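# Hang T-shirt on hanger with two clothespins

## Task

Fasten the T-shirt to the hanger using two clothespins, placing one on either side of the hook and pressing each firmly and deeply onto the hanger. At the end the shirt has to drape over both hanger shoulders, the hanger has to be hanging from the stand, and it should sit perpendicular to the stand's rod.

## Robot and tools

Robot: two arms, left_arm and right_arm, each ending in a parallel gripper. In the scene frame the origin is at table height, midway between the nominal arm bases; +x points out over the table, +z is up, and left_arm sits on the +y side (arm names do not match image sides). Calibrated bases: left_arm at (+0.040, +0.367, 0) m, quat_wxyz (+1.000, 0, 0, +0.020); right_arm at (-0.010, -0.286, +0.021) m, quat_wxyz (+1.000, 0, 0, -0.001). Both have +z up. Each arm's hand poses, targets, velocities and wrist camera pose are given in that arm's own base frame; fixed cameras and the table use the scene frame. Gripper fingers point along the gripper's +z and open along its y. end_effector_position is the point between the pads, roughly 1 cm short of the fingertips. Printed positions and orientations may be off by a few centimetres, more at long reach.

Row layout (used by execute_actions and move): 14 numbers, each in [-1, 1]: dx, dy, dz, rx, ry, rz, opening for left_arm, then the same seven for right_arm. Always send all 14 even if one arm is idle. dx..rz are an offset, not a pose: they are measured from that arm's Hand target as it stood when the action or move began, along that arm's base axes, with rotation about the Hand target's position. Scale: 1.0 equals 0.6 m or 180 degrees; rx, ry, rz form one rotation vector. Sending the same offset again moves further. Sending six zeros re-asks for the current Hand target (also how to resume commanding an arm that an obstacle stopped). Opening is absolute: +1 fully open (0.094 m), -1 closed. A 0 is a real opening command, so to keep a gripper as it is, repeat its current command (see Tool commands in the result).

execute_actions(actions, cameras): actions is a list of actions; each action is a table of up to 15 rows, one per 1/30 s control step, and a short table repeats its last row to fill 15 steps. Each row is counted from the action's start pose, not from the previous row. An empty list just returns state and images. cameras selects images: omitted/null/["all"] for all, [] for none; an unknown name invalidates the call.

move(target, speed, blend, opening_speed, blocking, cameras): straight-line motion of each gripper toward target, which is one 14-number row or a list of up to 15 rows, every row counted from the same starting Hand targets. speed in m/s (0.002 to 2.9, default 0.25; rotation up to twice that in rad/s), one value or one per target. blend in m rounds corners of a list. opening_speed (0.2 or more, per second on the -1..+1 scale) makes fingers change gradually; use a low value when closing on something that can squash. blocking=false returns after about 0.5 s while motion continues. Moves end together, last at least 0.5 s, cap at 10 s, and do not avoid obstacles or the other arm. Faster moves lag and stray more and hit harder. The result adds a move: line: done (at rest within 10 mm and 2 degrees), off_target, moving, held, or fault, plus limits such as paced (pose clipped) or held (steps withheld). Done does not mean no contact.

wait(seconds 0 to 10, cameras): lets time pass with last commands held; a running move continues. stop(cameras): brakes a running move. zoom_image(camera, region [x0, y0, x1, y1] in pixels, max 504x504): enlarges part of the newest image from cam_head_left, cam_head_right, cam_high, cam_low, cam_left_wrist or cam_right_wrist (all 672x504). finished_scene(scene=1): ends the scene for good; the result should stay solved without the robot.

Control behaviour: each step the commanded orientation is limited to 40 degrees from the measured one, then joints move by damped IK, favouring position. Hand target in the result is the last commanded pose after that limit. Grippers often settle a centimetre or so short because of friction and weight; waiting will not fix it, a new command (even zeros) re-asks, and a remaining gap can be sent as an extra offset. Very small moves may not start. To stop pushing into something, command back beyond the gripper's current spot. Avoid paths near an arm's own base, which can flip its shoulder posture; go around instead.

Result fields: end_effector_position (m) and end_effector_quat_wxyz in the arm's base frame; Hand target; Joint positions (last value is finger opening in m); grip_measured on the opening scale (reads up to about 2.5 mm wide when empty, and a few mm narrower than a hard part under full squeeze); grip_effort_nm (motor effort, negative closing, not pad force, keeps an offset at rest); Joint torques (include gravity; joints 1 to 3 wrap sign at ±28 N m); Joint velocities marked within noise when still; step readings of position for execute_actions calls only. Joint ranges (rad): waist -2.618 to 3.054, shoulder 0 to 3.142, elbow 0 to 3.142 (straight 2.901), wrist pitch and yaw ±1.571, wrist roll ±2.094. Pad force is roughly 50 to 64 N per pad; firm squeeze begins about 0.05 below the first-touch reading. Release by commanding well above grip_measured.

Avoid: dropping things or letting go while they move; anything leaving the table (fails the task); fast collisions or hard presses; any contact or grip between the two arms, which can end the scene; the clearance check may hold commands bringing arms close but not gripper-to-gripper contact. Watch motor heat from holding loads, stretched arms or pushing at unreachable poses: MOTOR HOT appears at 75 °C, at 90 °C the arm folds and stays idle, at 100 °C it collapses.

Each tool is called after "Request:" as name(argument=value, ...), one argument or row to a line, values as JSON.

## Session

I'll start by looking at the scene.

Request:
execute_actions(
  actions=[],
)

Scene clock: 0.00 s.
left_arm: end_effector_position=(+0.3805, +0.0160, +0.1344) grip_measured=+1.000 grip_effort_nm=n/a end_effector_quat_wxyz=(+0.653, -0.062, +0.753, +0.044) | right_arm: end_effector_position=(+0.3653, -0.0095, +0.1621) grip_measured=+1.000 grip_effort_nm=n/a end_effector_quat_wxyz=(+0.710, +0.047, +0.702, -0.030)
Joint positions: left_arm=[-0.054 1.494 0.257 1.091 -0.202 -0.045 0.094] | right_arm=[0.047 1.487 0.173 1.323 0.157 0.024 0.094]
Joint velocities: within noise
Joint torques (N m): no reading
Heat: left arm: 37 °C; right arm: 31 °C.
Hand target: left_arm +0.3828, +0.0160, +0.1434; +0.664, -0.064, +0.744, +0.042 | right_arm +0.3663, -0.0095, +0.1660; +0.713, +0.048, +0.699, -0.029
Tool commands: left_gripper/opening=+1.0 right_gripper/opening=+1.0

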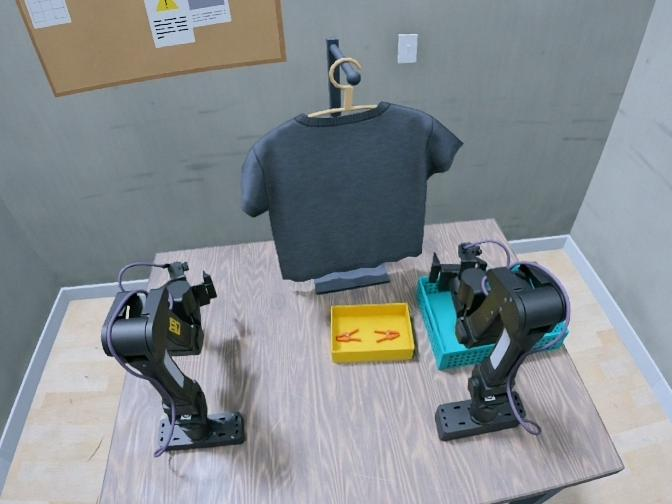

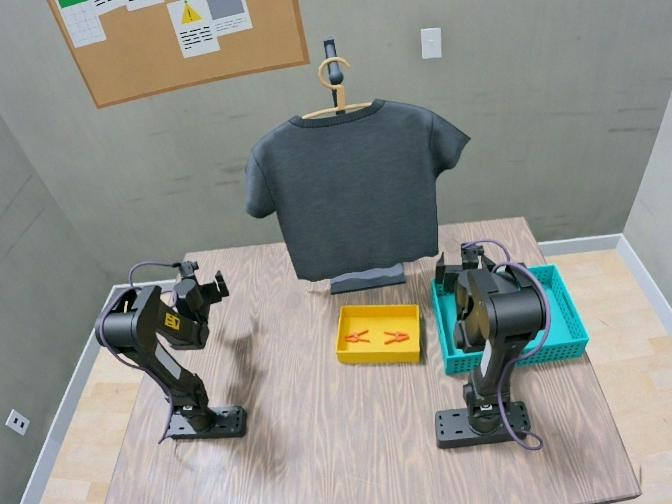

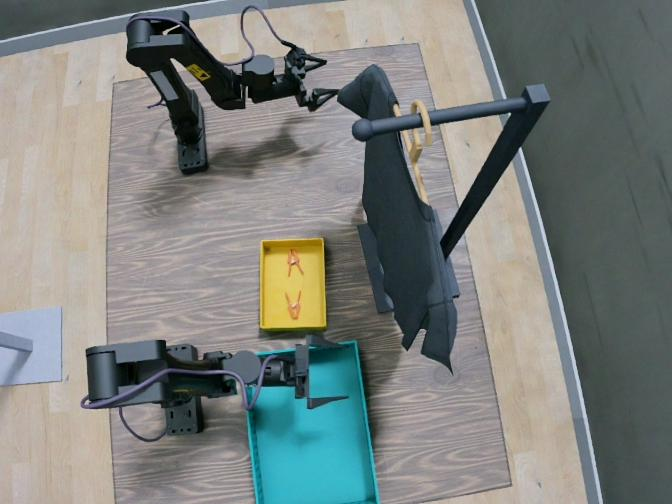

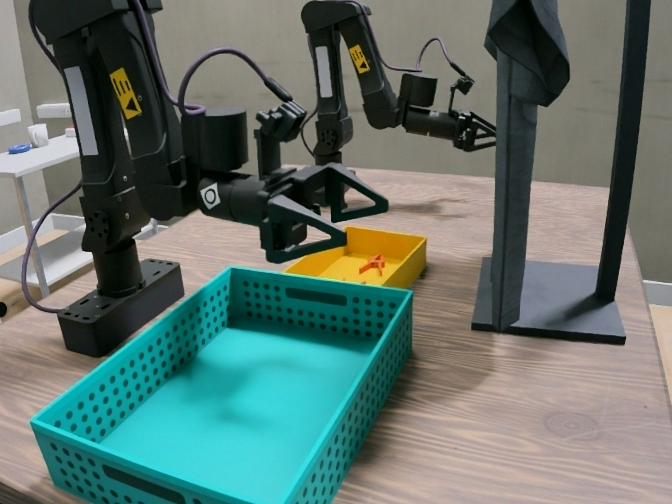

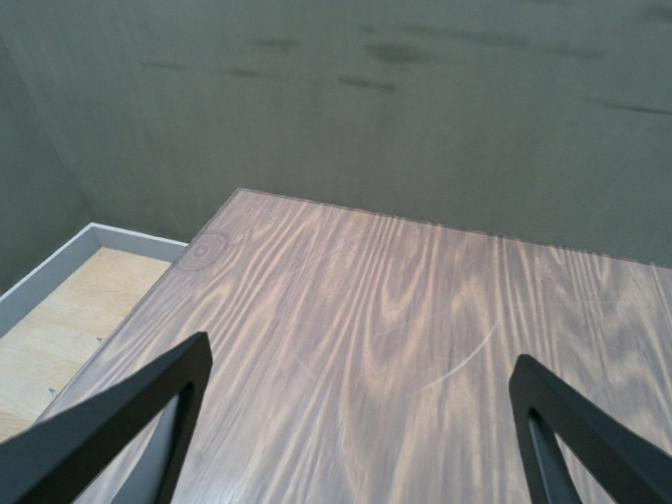

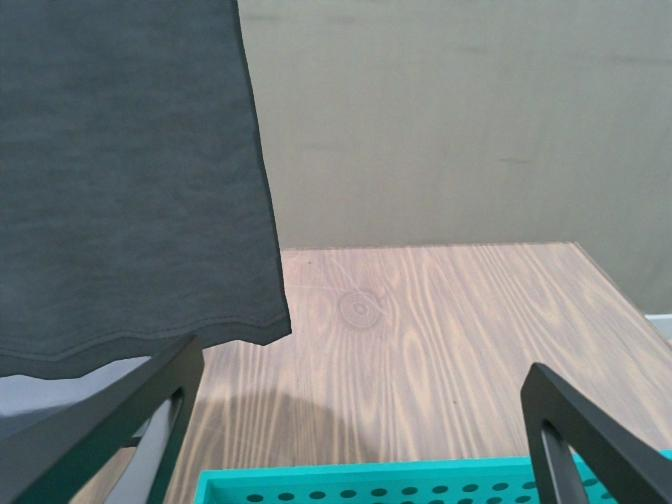

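Request:
zoom_image(
  camera="cam_head_left",
  region=[230, 30, 480, 220],
)

Request:
zoom_image(
  camera="cam_high",
  region=[320, 50, 560, 230],
)

Request:
zoom_image(
  camera="cam_high",
  region=[240, 220, 350, 345],
)

Scaled by 2.016 from the camera's 672x504 image, which has a finer 960x720 frame.

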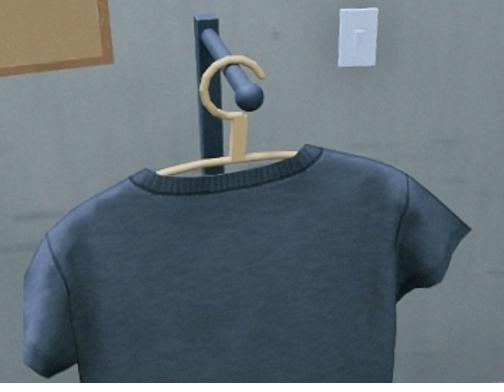

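Scaled by 2.100 from the camera's 672x504 image, which has a finer 960x720 frame.

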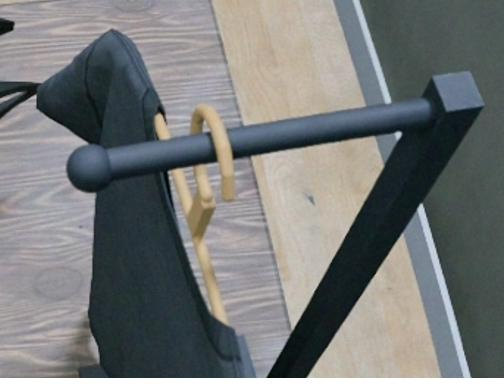

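Scaled by 4.032 from the camera's 672x504 image, which has a finer 960x720 frame.

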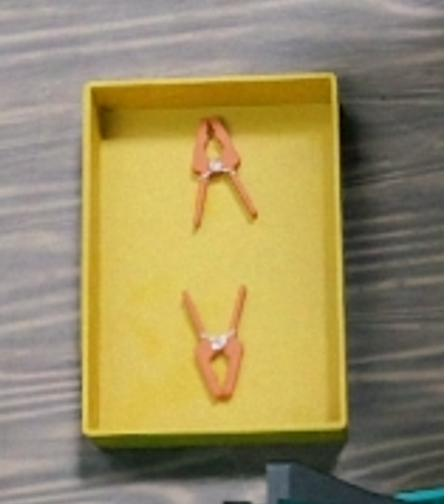

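Request:
zoom_image(
  camera="cam_head_left",
  region=[290, 30, 400, 140],
)

Request:
zoom_image(
  camera="cam_head_right",
  region=[280, 30, 390, 140],
)

Request:
zoom_image(
  camera="cam_low",
  region=[440, 0, 672, 180],
)

Scaled by 4.582 from the camera's 672x504 image, which has a finer 960x720 frame.

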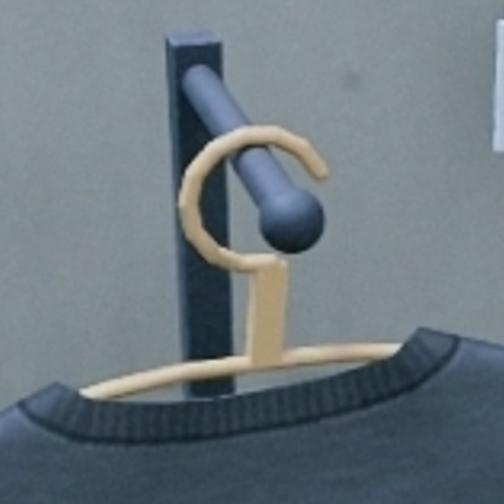

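Scaled by 4.582 from the camera's 672x504 image, which has a finer 960x720 frame.

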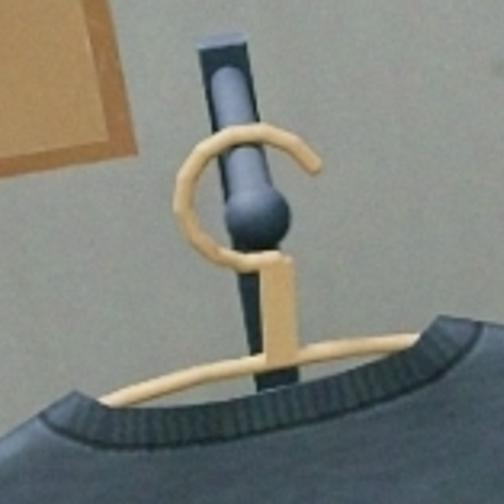

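Scaled by 2.172 from the camera's 672x504 image, which has a finer 960x720 frame.

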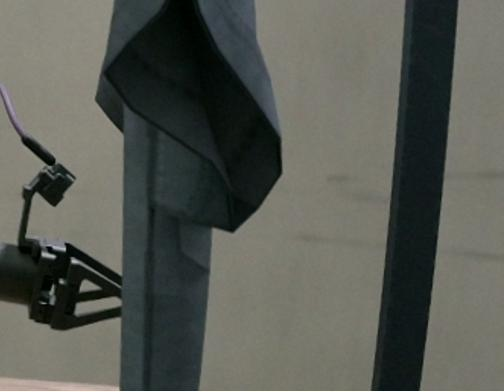

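Request:
zoom_image(
  camera="cam_low",
  region=[180, 60, 460, 300],
)

Request:
zoom_image(
  camera="cam_low",
  region=[340, 60, 520, 200],
)

Request:
zoom_image(
  camera="cam_high",
  region=[220, 20, 380, 140],
)

Scaled by 1.800 from the camera's 672x504 image, which has a finer 960x720 frame.

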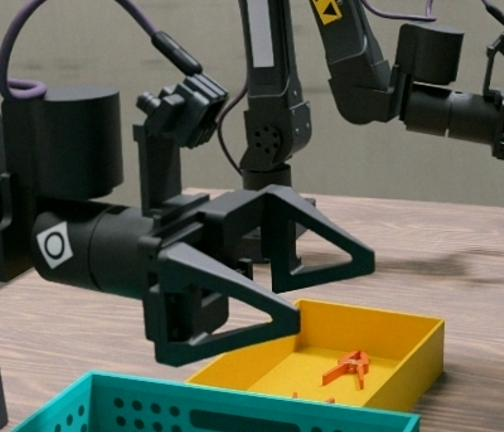

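Scaled by 2.800 from the camera's 672x504 image, which has a finer 960x720 frame.

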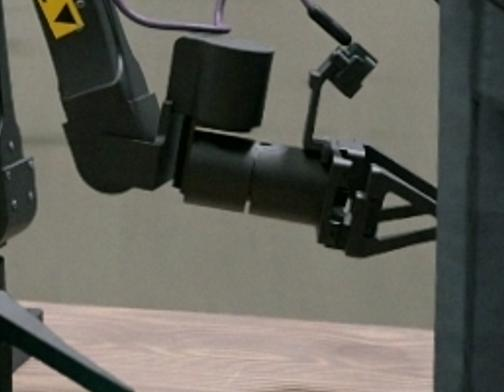

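Scaled by 3.150 from the camera's 672x504 image, which has a finer 960x720 frame.

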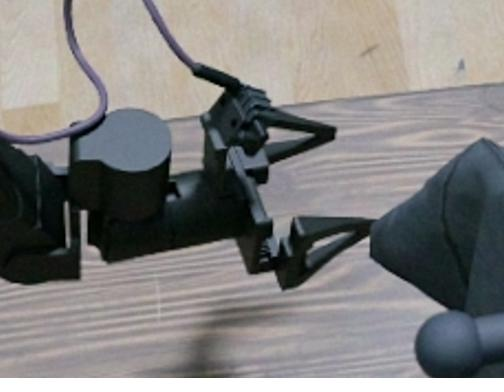

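Request:
move(
  target=[
    [-0.2, -0.05, 0.15, 0, 0, 0, 1, -0.06, 0.12, 0.06, -0.0663, 0.0692, 0.1687, 1],
    [-0.1663, -0.3242, 0.461, -0.0043, -0.0384, -0.2897, 1, -0.0938, 0.4092, -0.01, -0.1989, 0.2077, 0.5061, 1],
  ],
  blend=[0.03, 0],
  speed=0.35,
)

Scene clock: 82.40 s.
left_arm: end_effector_position=(+0.2848, -0.1800, +0.4070) grip_measured=+1.000 grip_effort_nm=-0.076 end_effector_quat_wxyz=(+0.649, +0.260, +0.666, -0.263) | right_arm: end_effector_position=(+0.3071, +0.2317, +0.1563) grip_measured=+1.000 grip_effort_nm=-0.042 end_effector_quat_wxyz=(-0.269, +0.651, -0.658, -0.266)
Joint positions: left_arm=[-0.362 0.909 1.014 -0.127 0.395 -0.004 0.094] | right_arm=[0.333 1.689 1.327 -0.887 -0.719 -1.104 0.094]
Joint velocities: within noise
Joint torques (N m): left_arm=[0.54 -1.07 9.14 1.89 0.2 0.03] | right_arm=[0.21 -5.33 7.82 0.69 -0.44 -0.05]
Heat: left arm: 38 °C; right arm: 33 °C.
Hand target: left_arm +0.2830, -0.1785, +0.4200; +0.657, +0.263, +0.657, -0.262 | right_arm +0.3101, +0.2361, +0.1601; -0.271, +0.653, -0.653, -0.271
Off the commanded pose: left_arm 0.013 m, 1 deg | right_arm 0.006 m, 1 deg.
move: off_target (left_arm)

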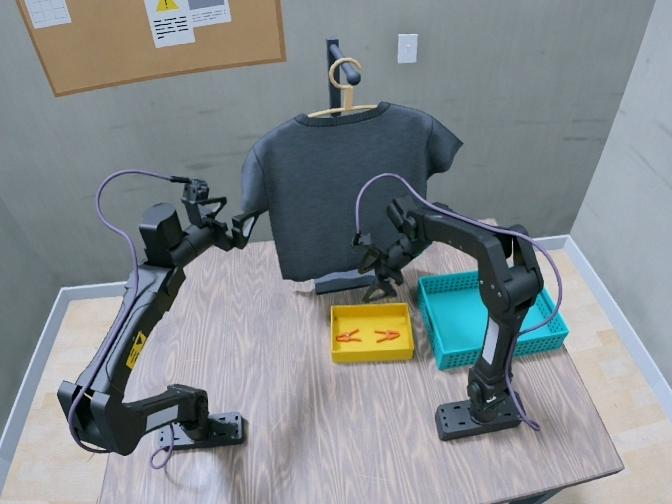

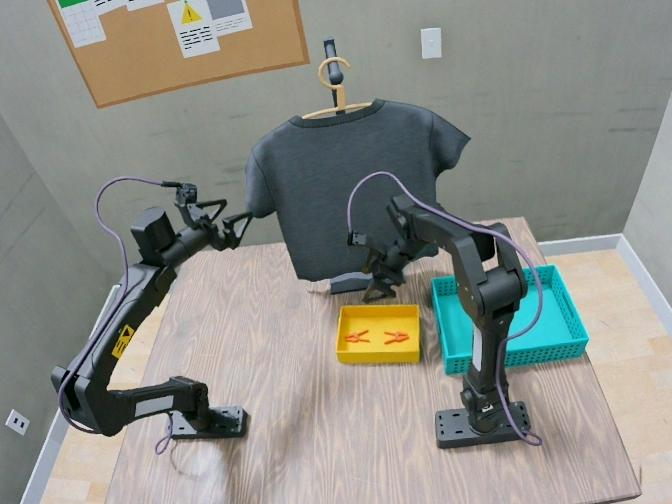

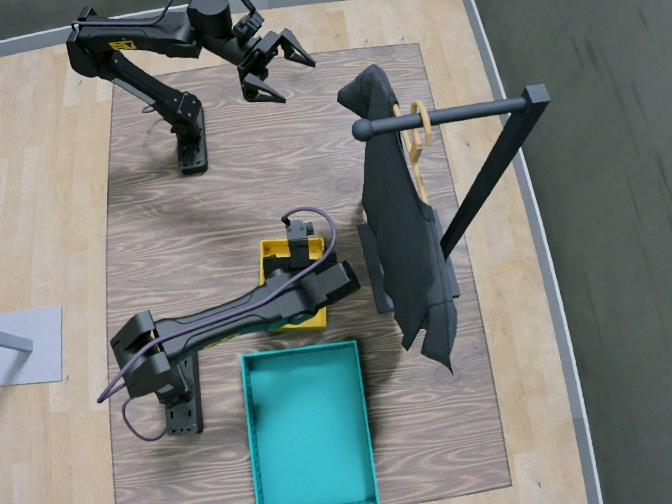

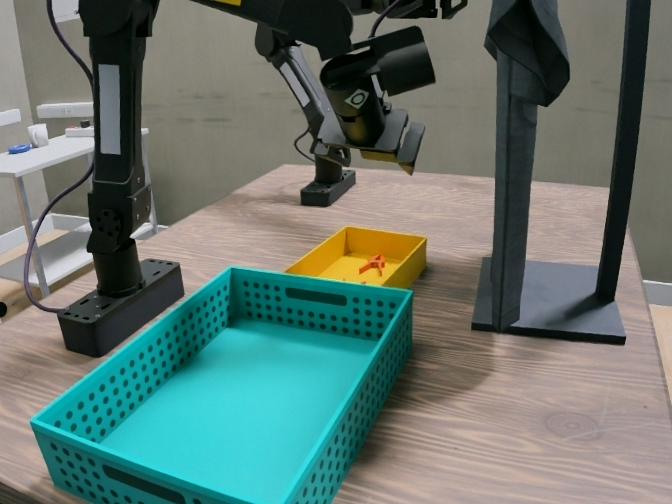

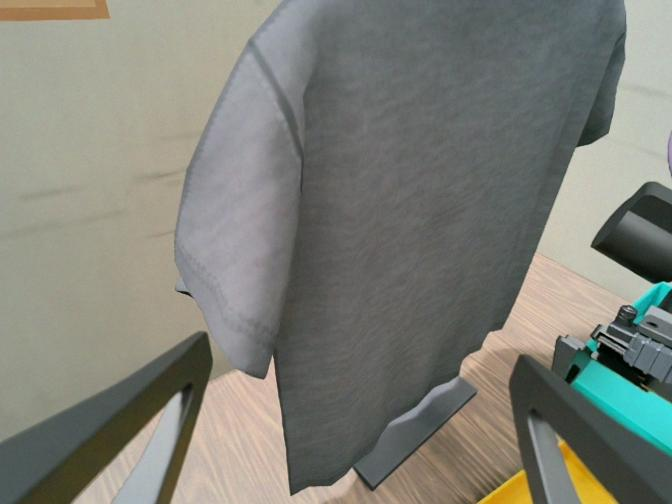

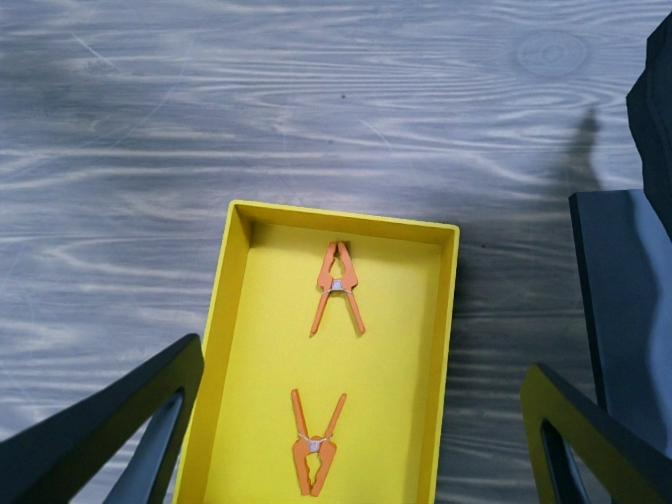

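Request:
zoom_image(
  camera="cam_right_wrist",
  region=[180, 190, 500, 504],
)

Request:
zoom_image(
  camera="cam_right_wrist",
  region=[270, 220, 400, 350],
)

Request:
zoom_image(
  camera="cam_right_wrist",
  region=[250, 370, 390, 504],
)

Scaled by 1.575 from the camera's 672x504 image, which has a finer 960x720 frame.

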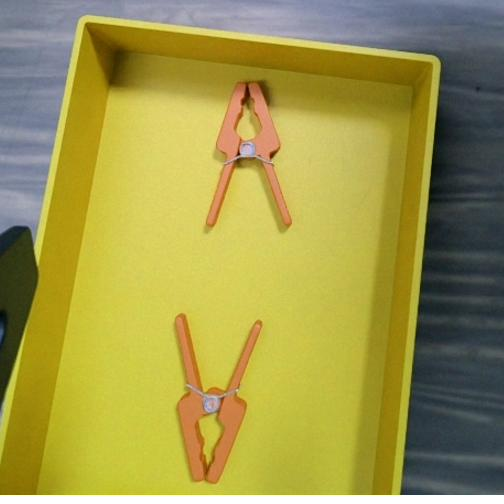

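Scaled by 3.877 from the camera's 672x504 image, which has a finer 960x720 frame.

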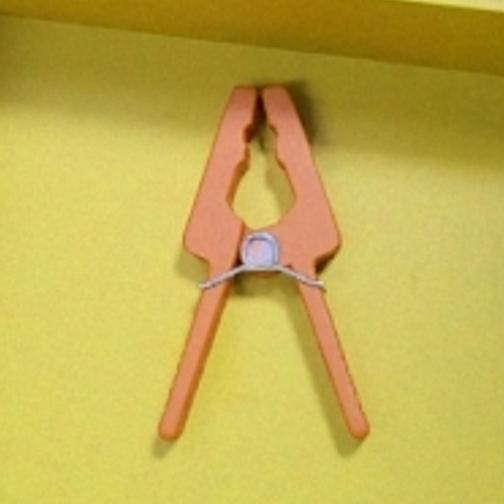

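Scaled by 3.600 from the camera's 672x504 image, which has a finer 960x720 frame.

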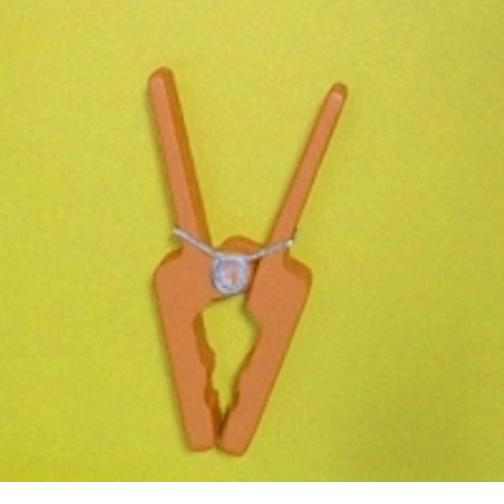

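Request:
move(
  target=[-0.05, 0.0, 0.22, 0, 0, 0, 1, 0, 0, -0.0833, 0, 0, 0, 0.4],
  speed=0.3,
  cameras=["cam_left_wrist", "cam_right_wrist", "cam_high", "cam_head_left"],
)

Scene clock: 115.80 s.
left_arm: end_effector_position=(+0.2581, -0.1802, +0.5429) grip_measured=+1.000 grip_effort_nm=-0.076 end_effector_quat_wxyz=(+0.649, +0.263, +0.663, -0.265) | right_arm: end_effector_position=(+0.3130, +0.2337, +0.1153) grip_measured=+0.402 grip_effort_nm=-0.129 end_effector_quat_wxyz=(-0.276, +0.653, -0.655, -0.262)
Joint positions: left_arm=[-0.421 1.125 1.742 -0.637 0.343 -0.004 0.094] | right_arm=[0.333 1.735 1.21 -0.711 -0.719 -1.107 0.066]
Joint velocities: within noise
Joint torques (N m): left_arm=[-0.64 -1.2 6.99 1.92 -0.12 0.08] | right_arm=[0.29 -5.83 4.86 0.9 -0.44 -0.01]
Heat: left arm: 42 °C; right arm: 35 °C.
Hand target: left_arm +0.2530, -0.1785, +0.5519; +0.656, +0.263, +0.657, -0.262 | right_arm +0.3101, +0.2360, +0.1101; -0.271, +0.654, -0.653, -0.271
Off the commanded pose: left_arm 0.011 m, 1 deg | right_arm 0.006 m, 1 deg.
move: off_target (left_arm)
Images, in order (width x height): cam_head_left 672x504, cam_high 672x504, cam_left_wrist 672x504, cam_right_wrist 672x504.

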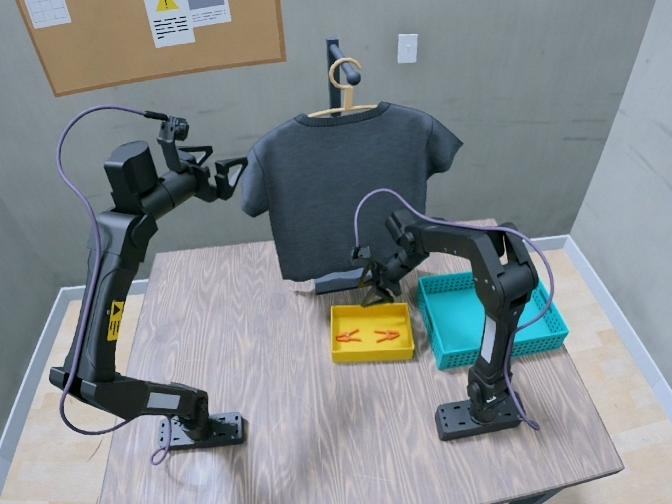

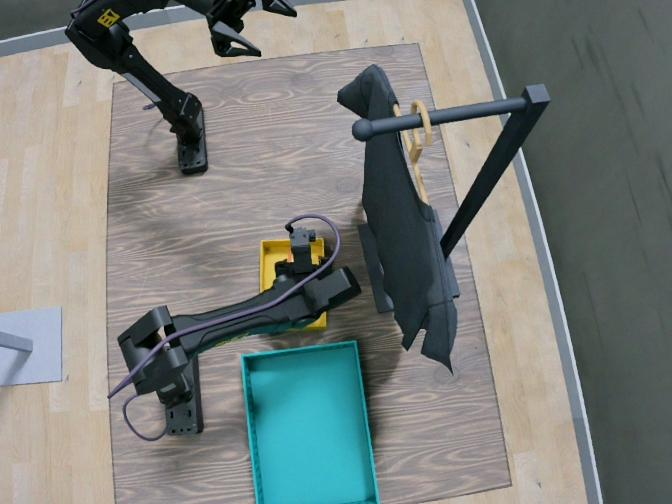

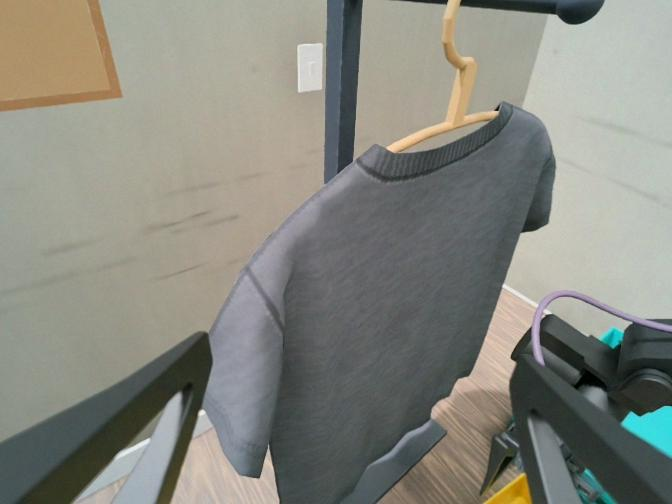

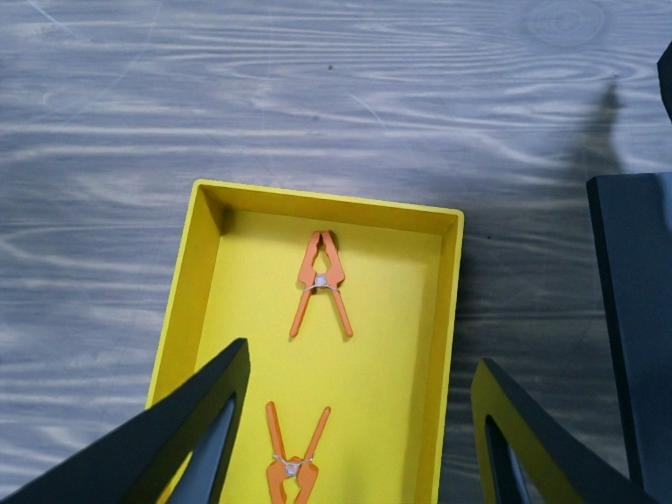

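Request:
move(
  target=[0.0925, 0.096, 0.0, 0, 0, 0, 1, 0, 0, 0, 0, 0, 0, 0.4],
  speed=0.3,
  cameras=["cam_left_wrist", "cam_high"],
)

Request:
zoom_image(
  camera="cam_left_wrist",
  region=[336, 0, 672, 252],
)

Scene clock: 262.93 s.
left_arm: end_effector_position=(+0.3149, -0.1210, +0.5349) grip_measured=+1.000 grip_effort_nm=-0.071 end_effector_quat_wxyz=(+0.638, +0.253, +0.676, -0.267) | right_arm: end_effector_position=(+0.3131, +0.2338, +0.1154) grip_measured=+0.402 grip_effort_nm=-0.125 end_effector_quat_wxyz=(-0.276, +0.653, -0.655, -0.262)
Joint positions: left_arm=[-0.001 1.247 1.789 -0.601 0.753 0.001 0.094] | right_arm=[0.333 1.735 1.21 -0.71 -0.719 -1.107 0.066]
Joint velocities: within noise
Joint torques (N m): left_arm=[0.62 -2.58 7.35 2.1 0.09 -0.05] | right_arm=[0.24 -5.9 4.89 0.86 -0.45 -0.03]
Heat: left arm: 38 °C; right arm: 32 °C.
Hand target: left_arm +0.3085, -0.1209, +0.5519; +0.656, +0.263, +0.657, -0.262 | right_arm +0.3101, +0.2360, +0.1101; -0.271, +0.654, -0.653, -0.271
Off the commanded pose: left_arm 0.018 m, 3 deg | right_arm 0.007 m, 1 deg.
move: off_target (left_arm)
Images, in order (width x height): cam_high 672x504, cam_left_wrist 672x504.

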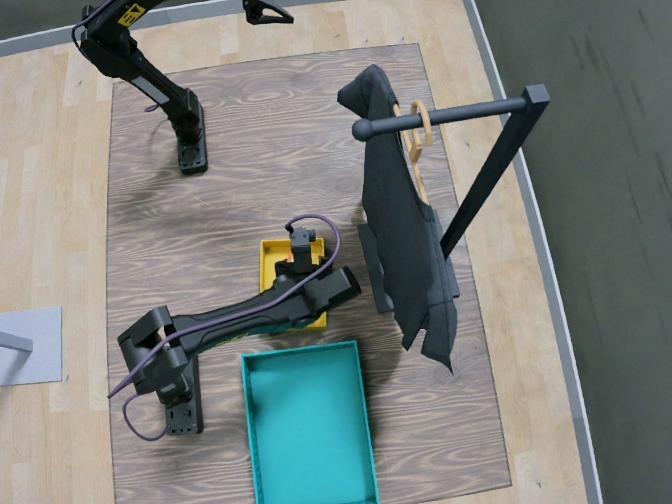

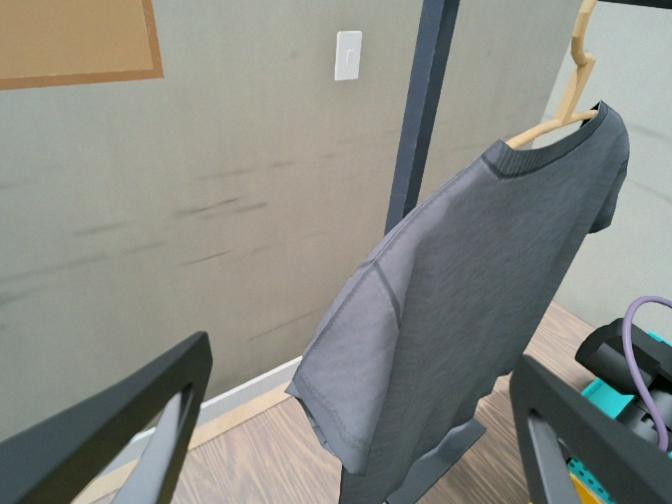

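Scaled by 1.500 from the camera's 672x504 image, which has a finer 960x720 frame.

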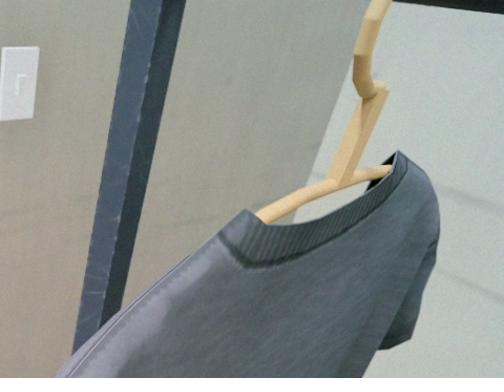

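Request:
move(
  target=[
    [0, 0, 0, 0, 0, 0, 1, -0.1168, -0.0767, 0.4165, 0.1511, -0.1508, -0.2159, 0.6],
    [0, 0, 0, 0, 0, 0, 1, 0.0332, 0.0417, 0.5832, 0.3022, -0.3015, -0.4317, 0.6],
  ],
  blend=[0.05, 0],
  speed=0.4,
  cameras=["cam_left_wrist", "cam_high", "cam_right_wrist", "cam_head_left"],
)

Scene clock: 332.07 s.
left_arm: end_effector_position=(+0.3147, -0.1212, +0.5351) grip_measured=+1.000 grip_effort_nm=-0.071 end_effector_quat_wxyz=(+0.638, +0.253, +0.676, -0.268) | right_arm: end_effector_position=(+0.3295, +0.2590, +0.4519) grip_measured=+0.598 grip_effort_nm=0.046 end_effector_quat_wxyz=(+0.840, -0.006, +0.543, -0.004)
Joint positions: left_arm=[-0.001 1.247 1.789 -0.6 0.754 0.001 0.094] | right_arm=[0.993 1.514 1.082 1.115 0.864 -0.572 0.075]
Joint velocities: within noise
Joint torques (N m): left_arm=[0.47 -2.51 7.3 2.09 0.18 0.02] | right_arm=[0.16 -4.38 8.12 1.29 -0.25 -0.03]
Heat: left arm: 40 °C; right arm: 32 °C.
Hand target: left_arm +0.3085, -0.1209, +0.5520; +0.657, +0.263, +0.657, -0.262 | right_arm +0.3300, +0.2612, +0.4599; +0.844, +0.001, +0.537, +0.000
Off the commanded pose: left_arm 0.018 m, 3 deg | right_arm 0.008 m, 1 deg.
move: off_target (left_arm)
Images, in order (width x height): cam_head_left 672x504, cam_high 672x504, cam_left_wrist 672x504, cam_right_wrist 672x504.

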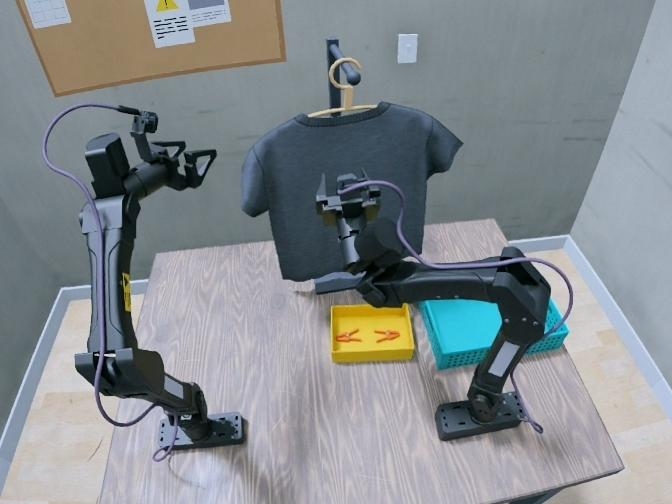

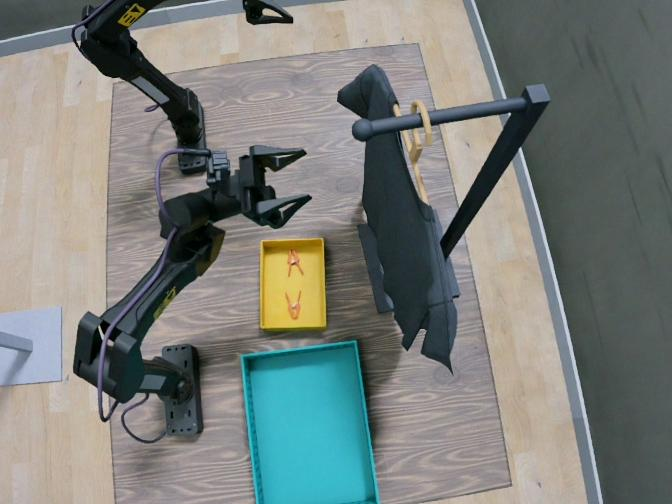

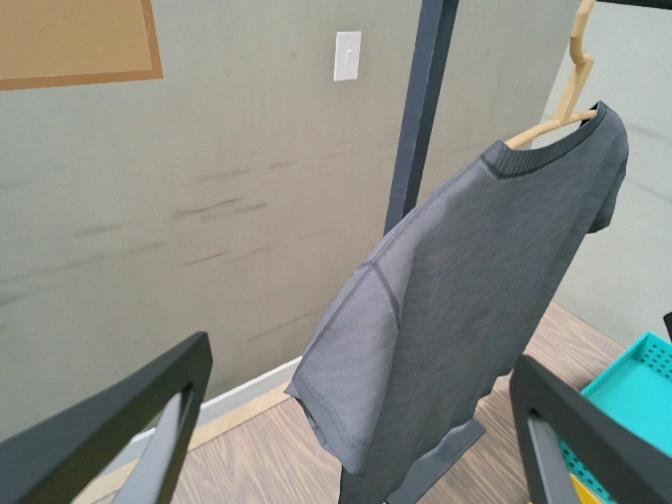

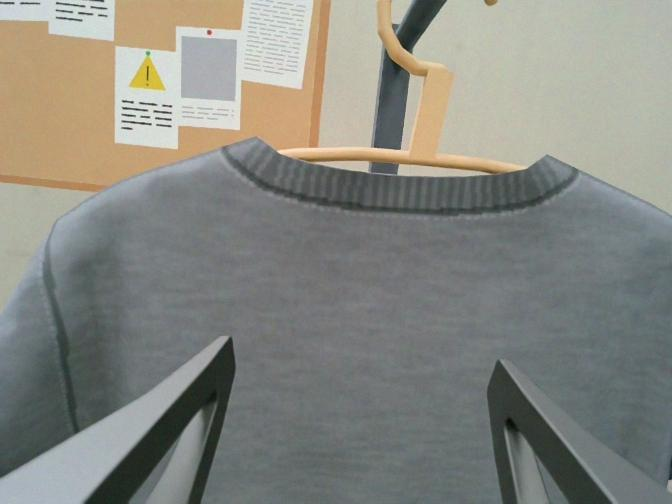

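Request:
zoom_image(
  camera="cam_right_wrist",
  region=[200, 0, 600, 240],
)

Scaled by 1.260 from the camera's 672x504 image, which has a finer 960x720 frame.

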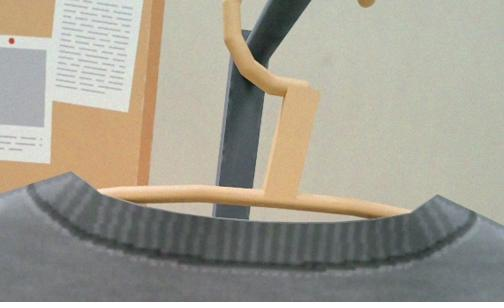

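Request:
move(
  target=[0, 0, 0, 0, 0, 0, 1, 0.1158, -0.0133, 0.0683, 0.0556, 0, 0, 0.6],
  speed=0.25,
  cameras=["cam_left_wrist", "cam_high", "cam_right_wrist"],
)

Scene clock: 363.70 s.
left_arm: end_effector_position=(+0.3147, -0.1212, +0.5351) grip_measured=+1.000 grip_effort_nm=-0.071 end_effector_quat_wxyz=(+0.638, +0.253, +0.676, -0.268) | right_arm: end_effector_position=(+0.3958, +0.2491, +0.4961) grip_measured=+0.598 grip_effort_nm=0.051 end_effector_quat_wxyz=(+0.838, +0.075, +0.538, +0.042)
Joint positions: left_arm=[-0.001 1.247 1.789 -0.6 0.754 0.001 0.094] | right_arm=[0.842 1.661 1.418 0.888 0.821 -0.314 0.075]
Joint velocities: within noise
Joint torques (N m): left_arm=[0.46 -2.28 7.19 2.07 0.14 -0.02] | right_arm=[-0.18 -5.44 8.51 1.16 -0.32 0.06]
Heat: left arm: 41 °C; right arm: 33 °C.
Hand target: left_arm +0.3085, -0.1209, +0.5519; +0.656, +0.263, +0.657, -0.262 | right_arm +0.3995, +0.2532, +0.5009; +0.840, +0.074, +0.535, +0.047
Off the commanded pose: left_arm 0.018 m, 3 deg | right_arm 0.007 m, 1 deg.
move: off_target (left_arm)
Images, in order (width x height): cam_high 672x504, cam_left_wrist 672x504, cam_right_wrist 672x504.

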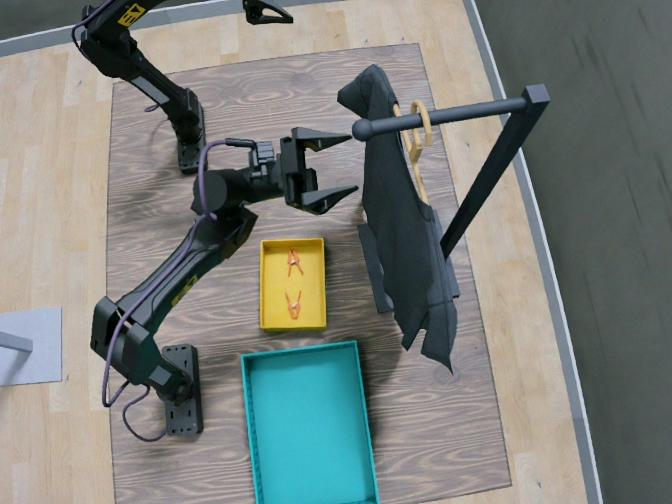

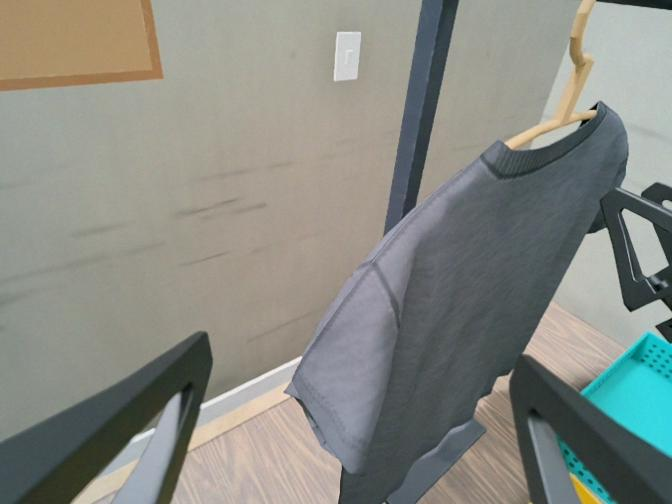

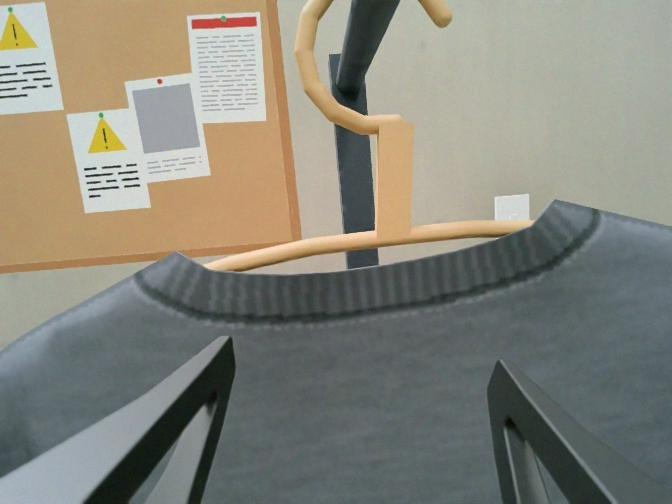

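Request:
move(
  target=[0, 0, 0, 0, 0, 0, 1, 0.067, -0.0228, 0.0468, -0.0194, 0, 0, 0.5],
  speed=0.2,
  cameras=["cam_left_wrist", "cam_high", "cam_right_wrist"],
)

Scene clock: 383.63 s.
left_arm: end_effector_position=(+0.3147, -0.1212, +0.5352) grip_measured=+1.000 grip_effort_nm=-0.071 end_effector_quat_wxyz=(+0.638, +0.253, +0.676, -0.268) | right_arm: end_effector_position=(+0.4365, +0.2365, +0.5238) grip_measured=+0.502 grip_effort_nm=-0.129 end_effector_quat_wxyz=(+0.840, +0.049, +0.540, +0.025)
Joint positions: left_arm=[-0.001 1.247 1.789 -0.599 0.754 0.001 0.094] | right_arm=[0.729 1.72 1.609 0.683 0.703 -0.273 0.071]
Joint velocities: within noise
Joint torques (N m): left_arm=[0.53 -2.61 7.16 2.07 0.17 0.04] | right_arm=[-0.05 -6.15 8.64 1.28 -0.27 0.04]
Heat: left arm: 41 °C; right arm: 34 °C.
Hand target: left_arm +0.3085, -0.1209, +0.5520; +0.657, +0.263, +0.657, -0.262 | right_arm +0.4397, +0.2395, +0.5291; +0.842, +0.049, +0.536, +0.030
Off the commanded pose: left_arm 0.018 m, 3 deg | right_arm 0.007 m, 1 deg.
move: off_target (left_arm)
Images, in order (width x height): cam_high 672x504, cam_left_wrist 672x504, cam_right_wrist 672x504.

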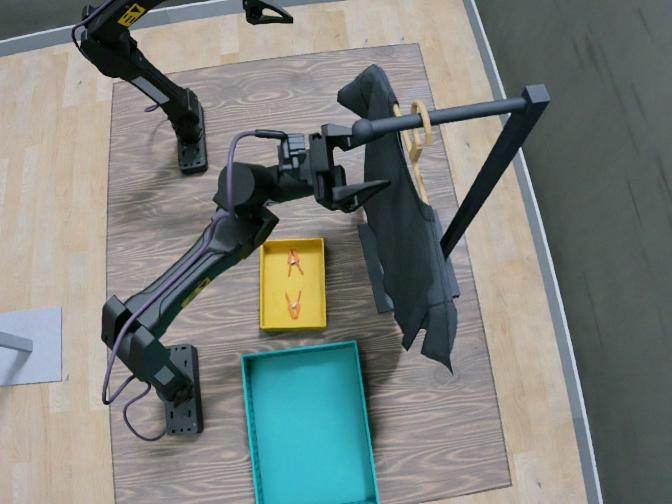

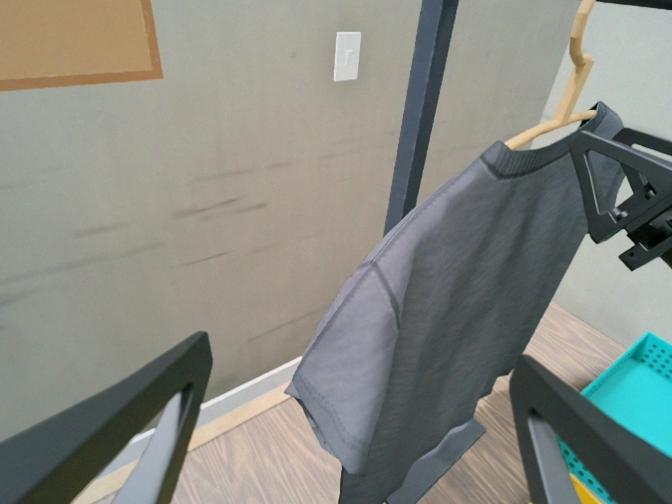

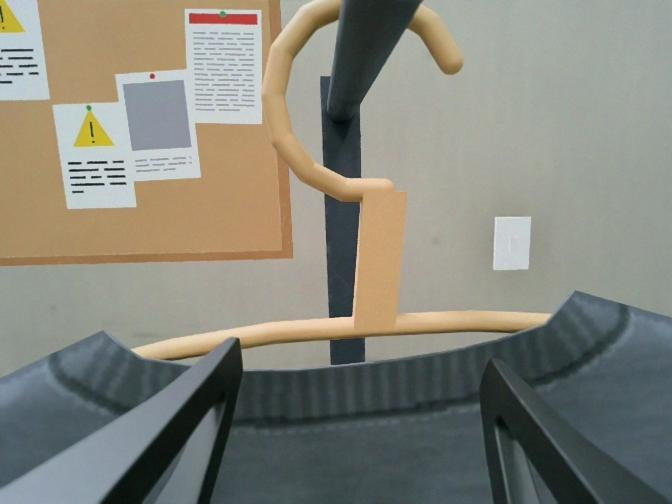

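Request:
move(
  target=[0, 0, 0, 0, 0, 0, 1, 0.0627, -0.0143, 0.046, -0.0128, 0, 0, 0.4],
  speed=0.12,
  cameras=["cam_left_wrist", "cam_high", "cam_right_wrist", "cam_head_right"],
)

Scene clock: 404.87 s.
left_arm: end_effector_position=(+0.3147, -0.1212, +0.5352) grip_measured=+1.000 grip_effort_nm=-0.076 end_effector_quat_wxyz=(+0.638, +0.253, +0.676, -0.268) | right_arm: end_effector_position=(+0.4734, +0.2281, +0.5539) grip_measured=+0.402 grip_effort_nm=-0.129 end_effector_quat_wxyz=(+0.842, +0.033, +0.539, +0.016)
Joint positions: left_arm=[-0.001 1.247 1.789 -0.599 0.754 0.001 0.094] | right_arm=[0.644 1.828 1.867 0.497 0.613 -0.25 0.066]
Joint velocities: within noise
Joint torques (N m): left_arm=[0.57 -2.43 7.3 2.07 0.15 0] | right_arm=[-0.25 -6.69 8.35 1.37 -0.23 0.1]
Heat: left arm: 41 °C; right arm: 34 °C.
Hand target: left_arm +0.3085, -0.1209, +0.5520; +0.656, +0.263, +0.657, -0.262 | right_arm +0.4773, +0.2308, +0.5565; +0.843, +0.032, +0.537, +0.019
Off the commanded pose: left_arm 0.018 m, 3 deg | right_arm 0.006 m, 1 deg.
move: off_target (left_arm)
Images, in order (width x height): cam_head_right 672x504, cam_high 672x504, cam_left_wrist 672x504, cam_right_wrist 672x504.

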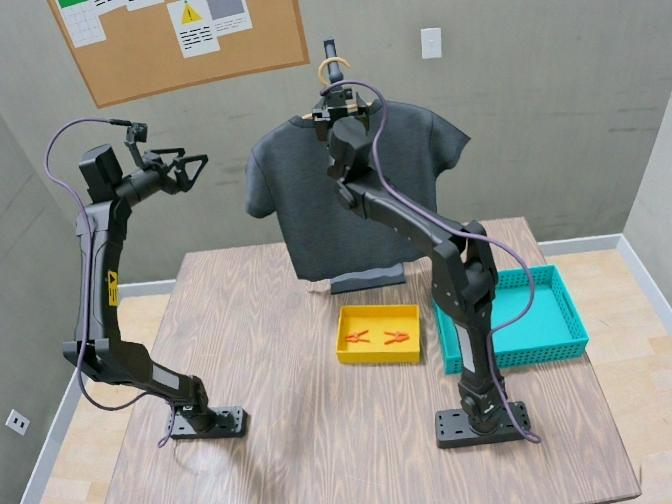

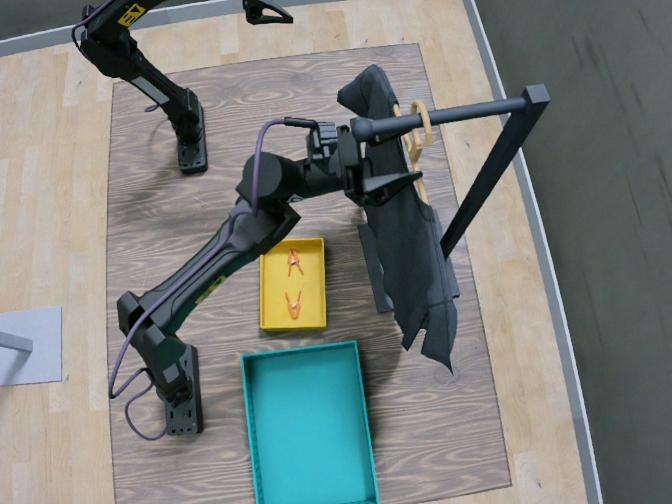

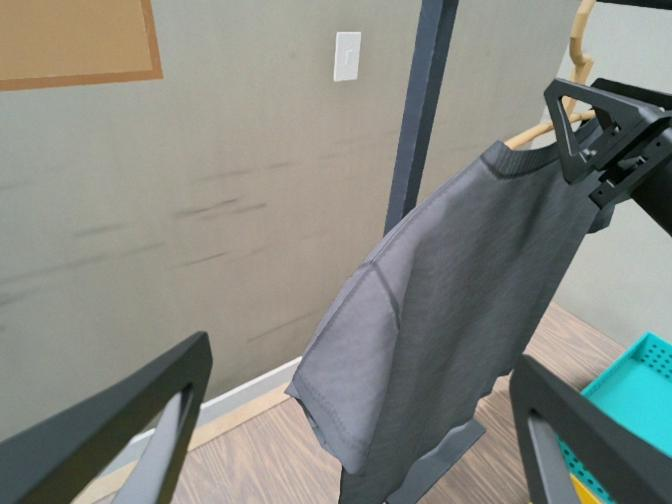

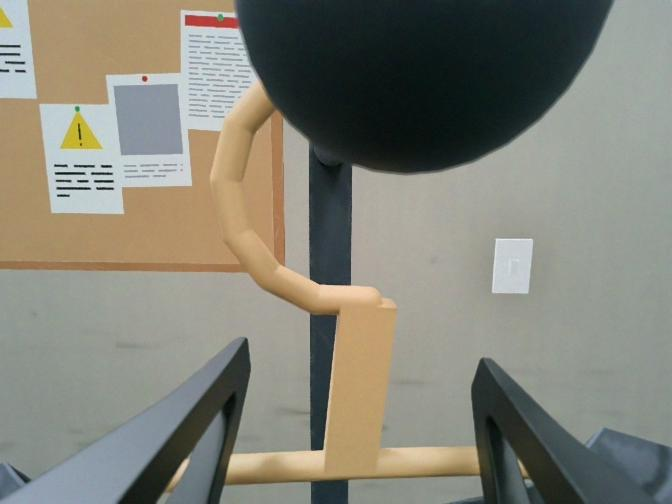

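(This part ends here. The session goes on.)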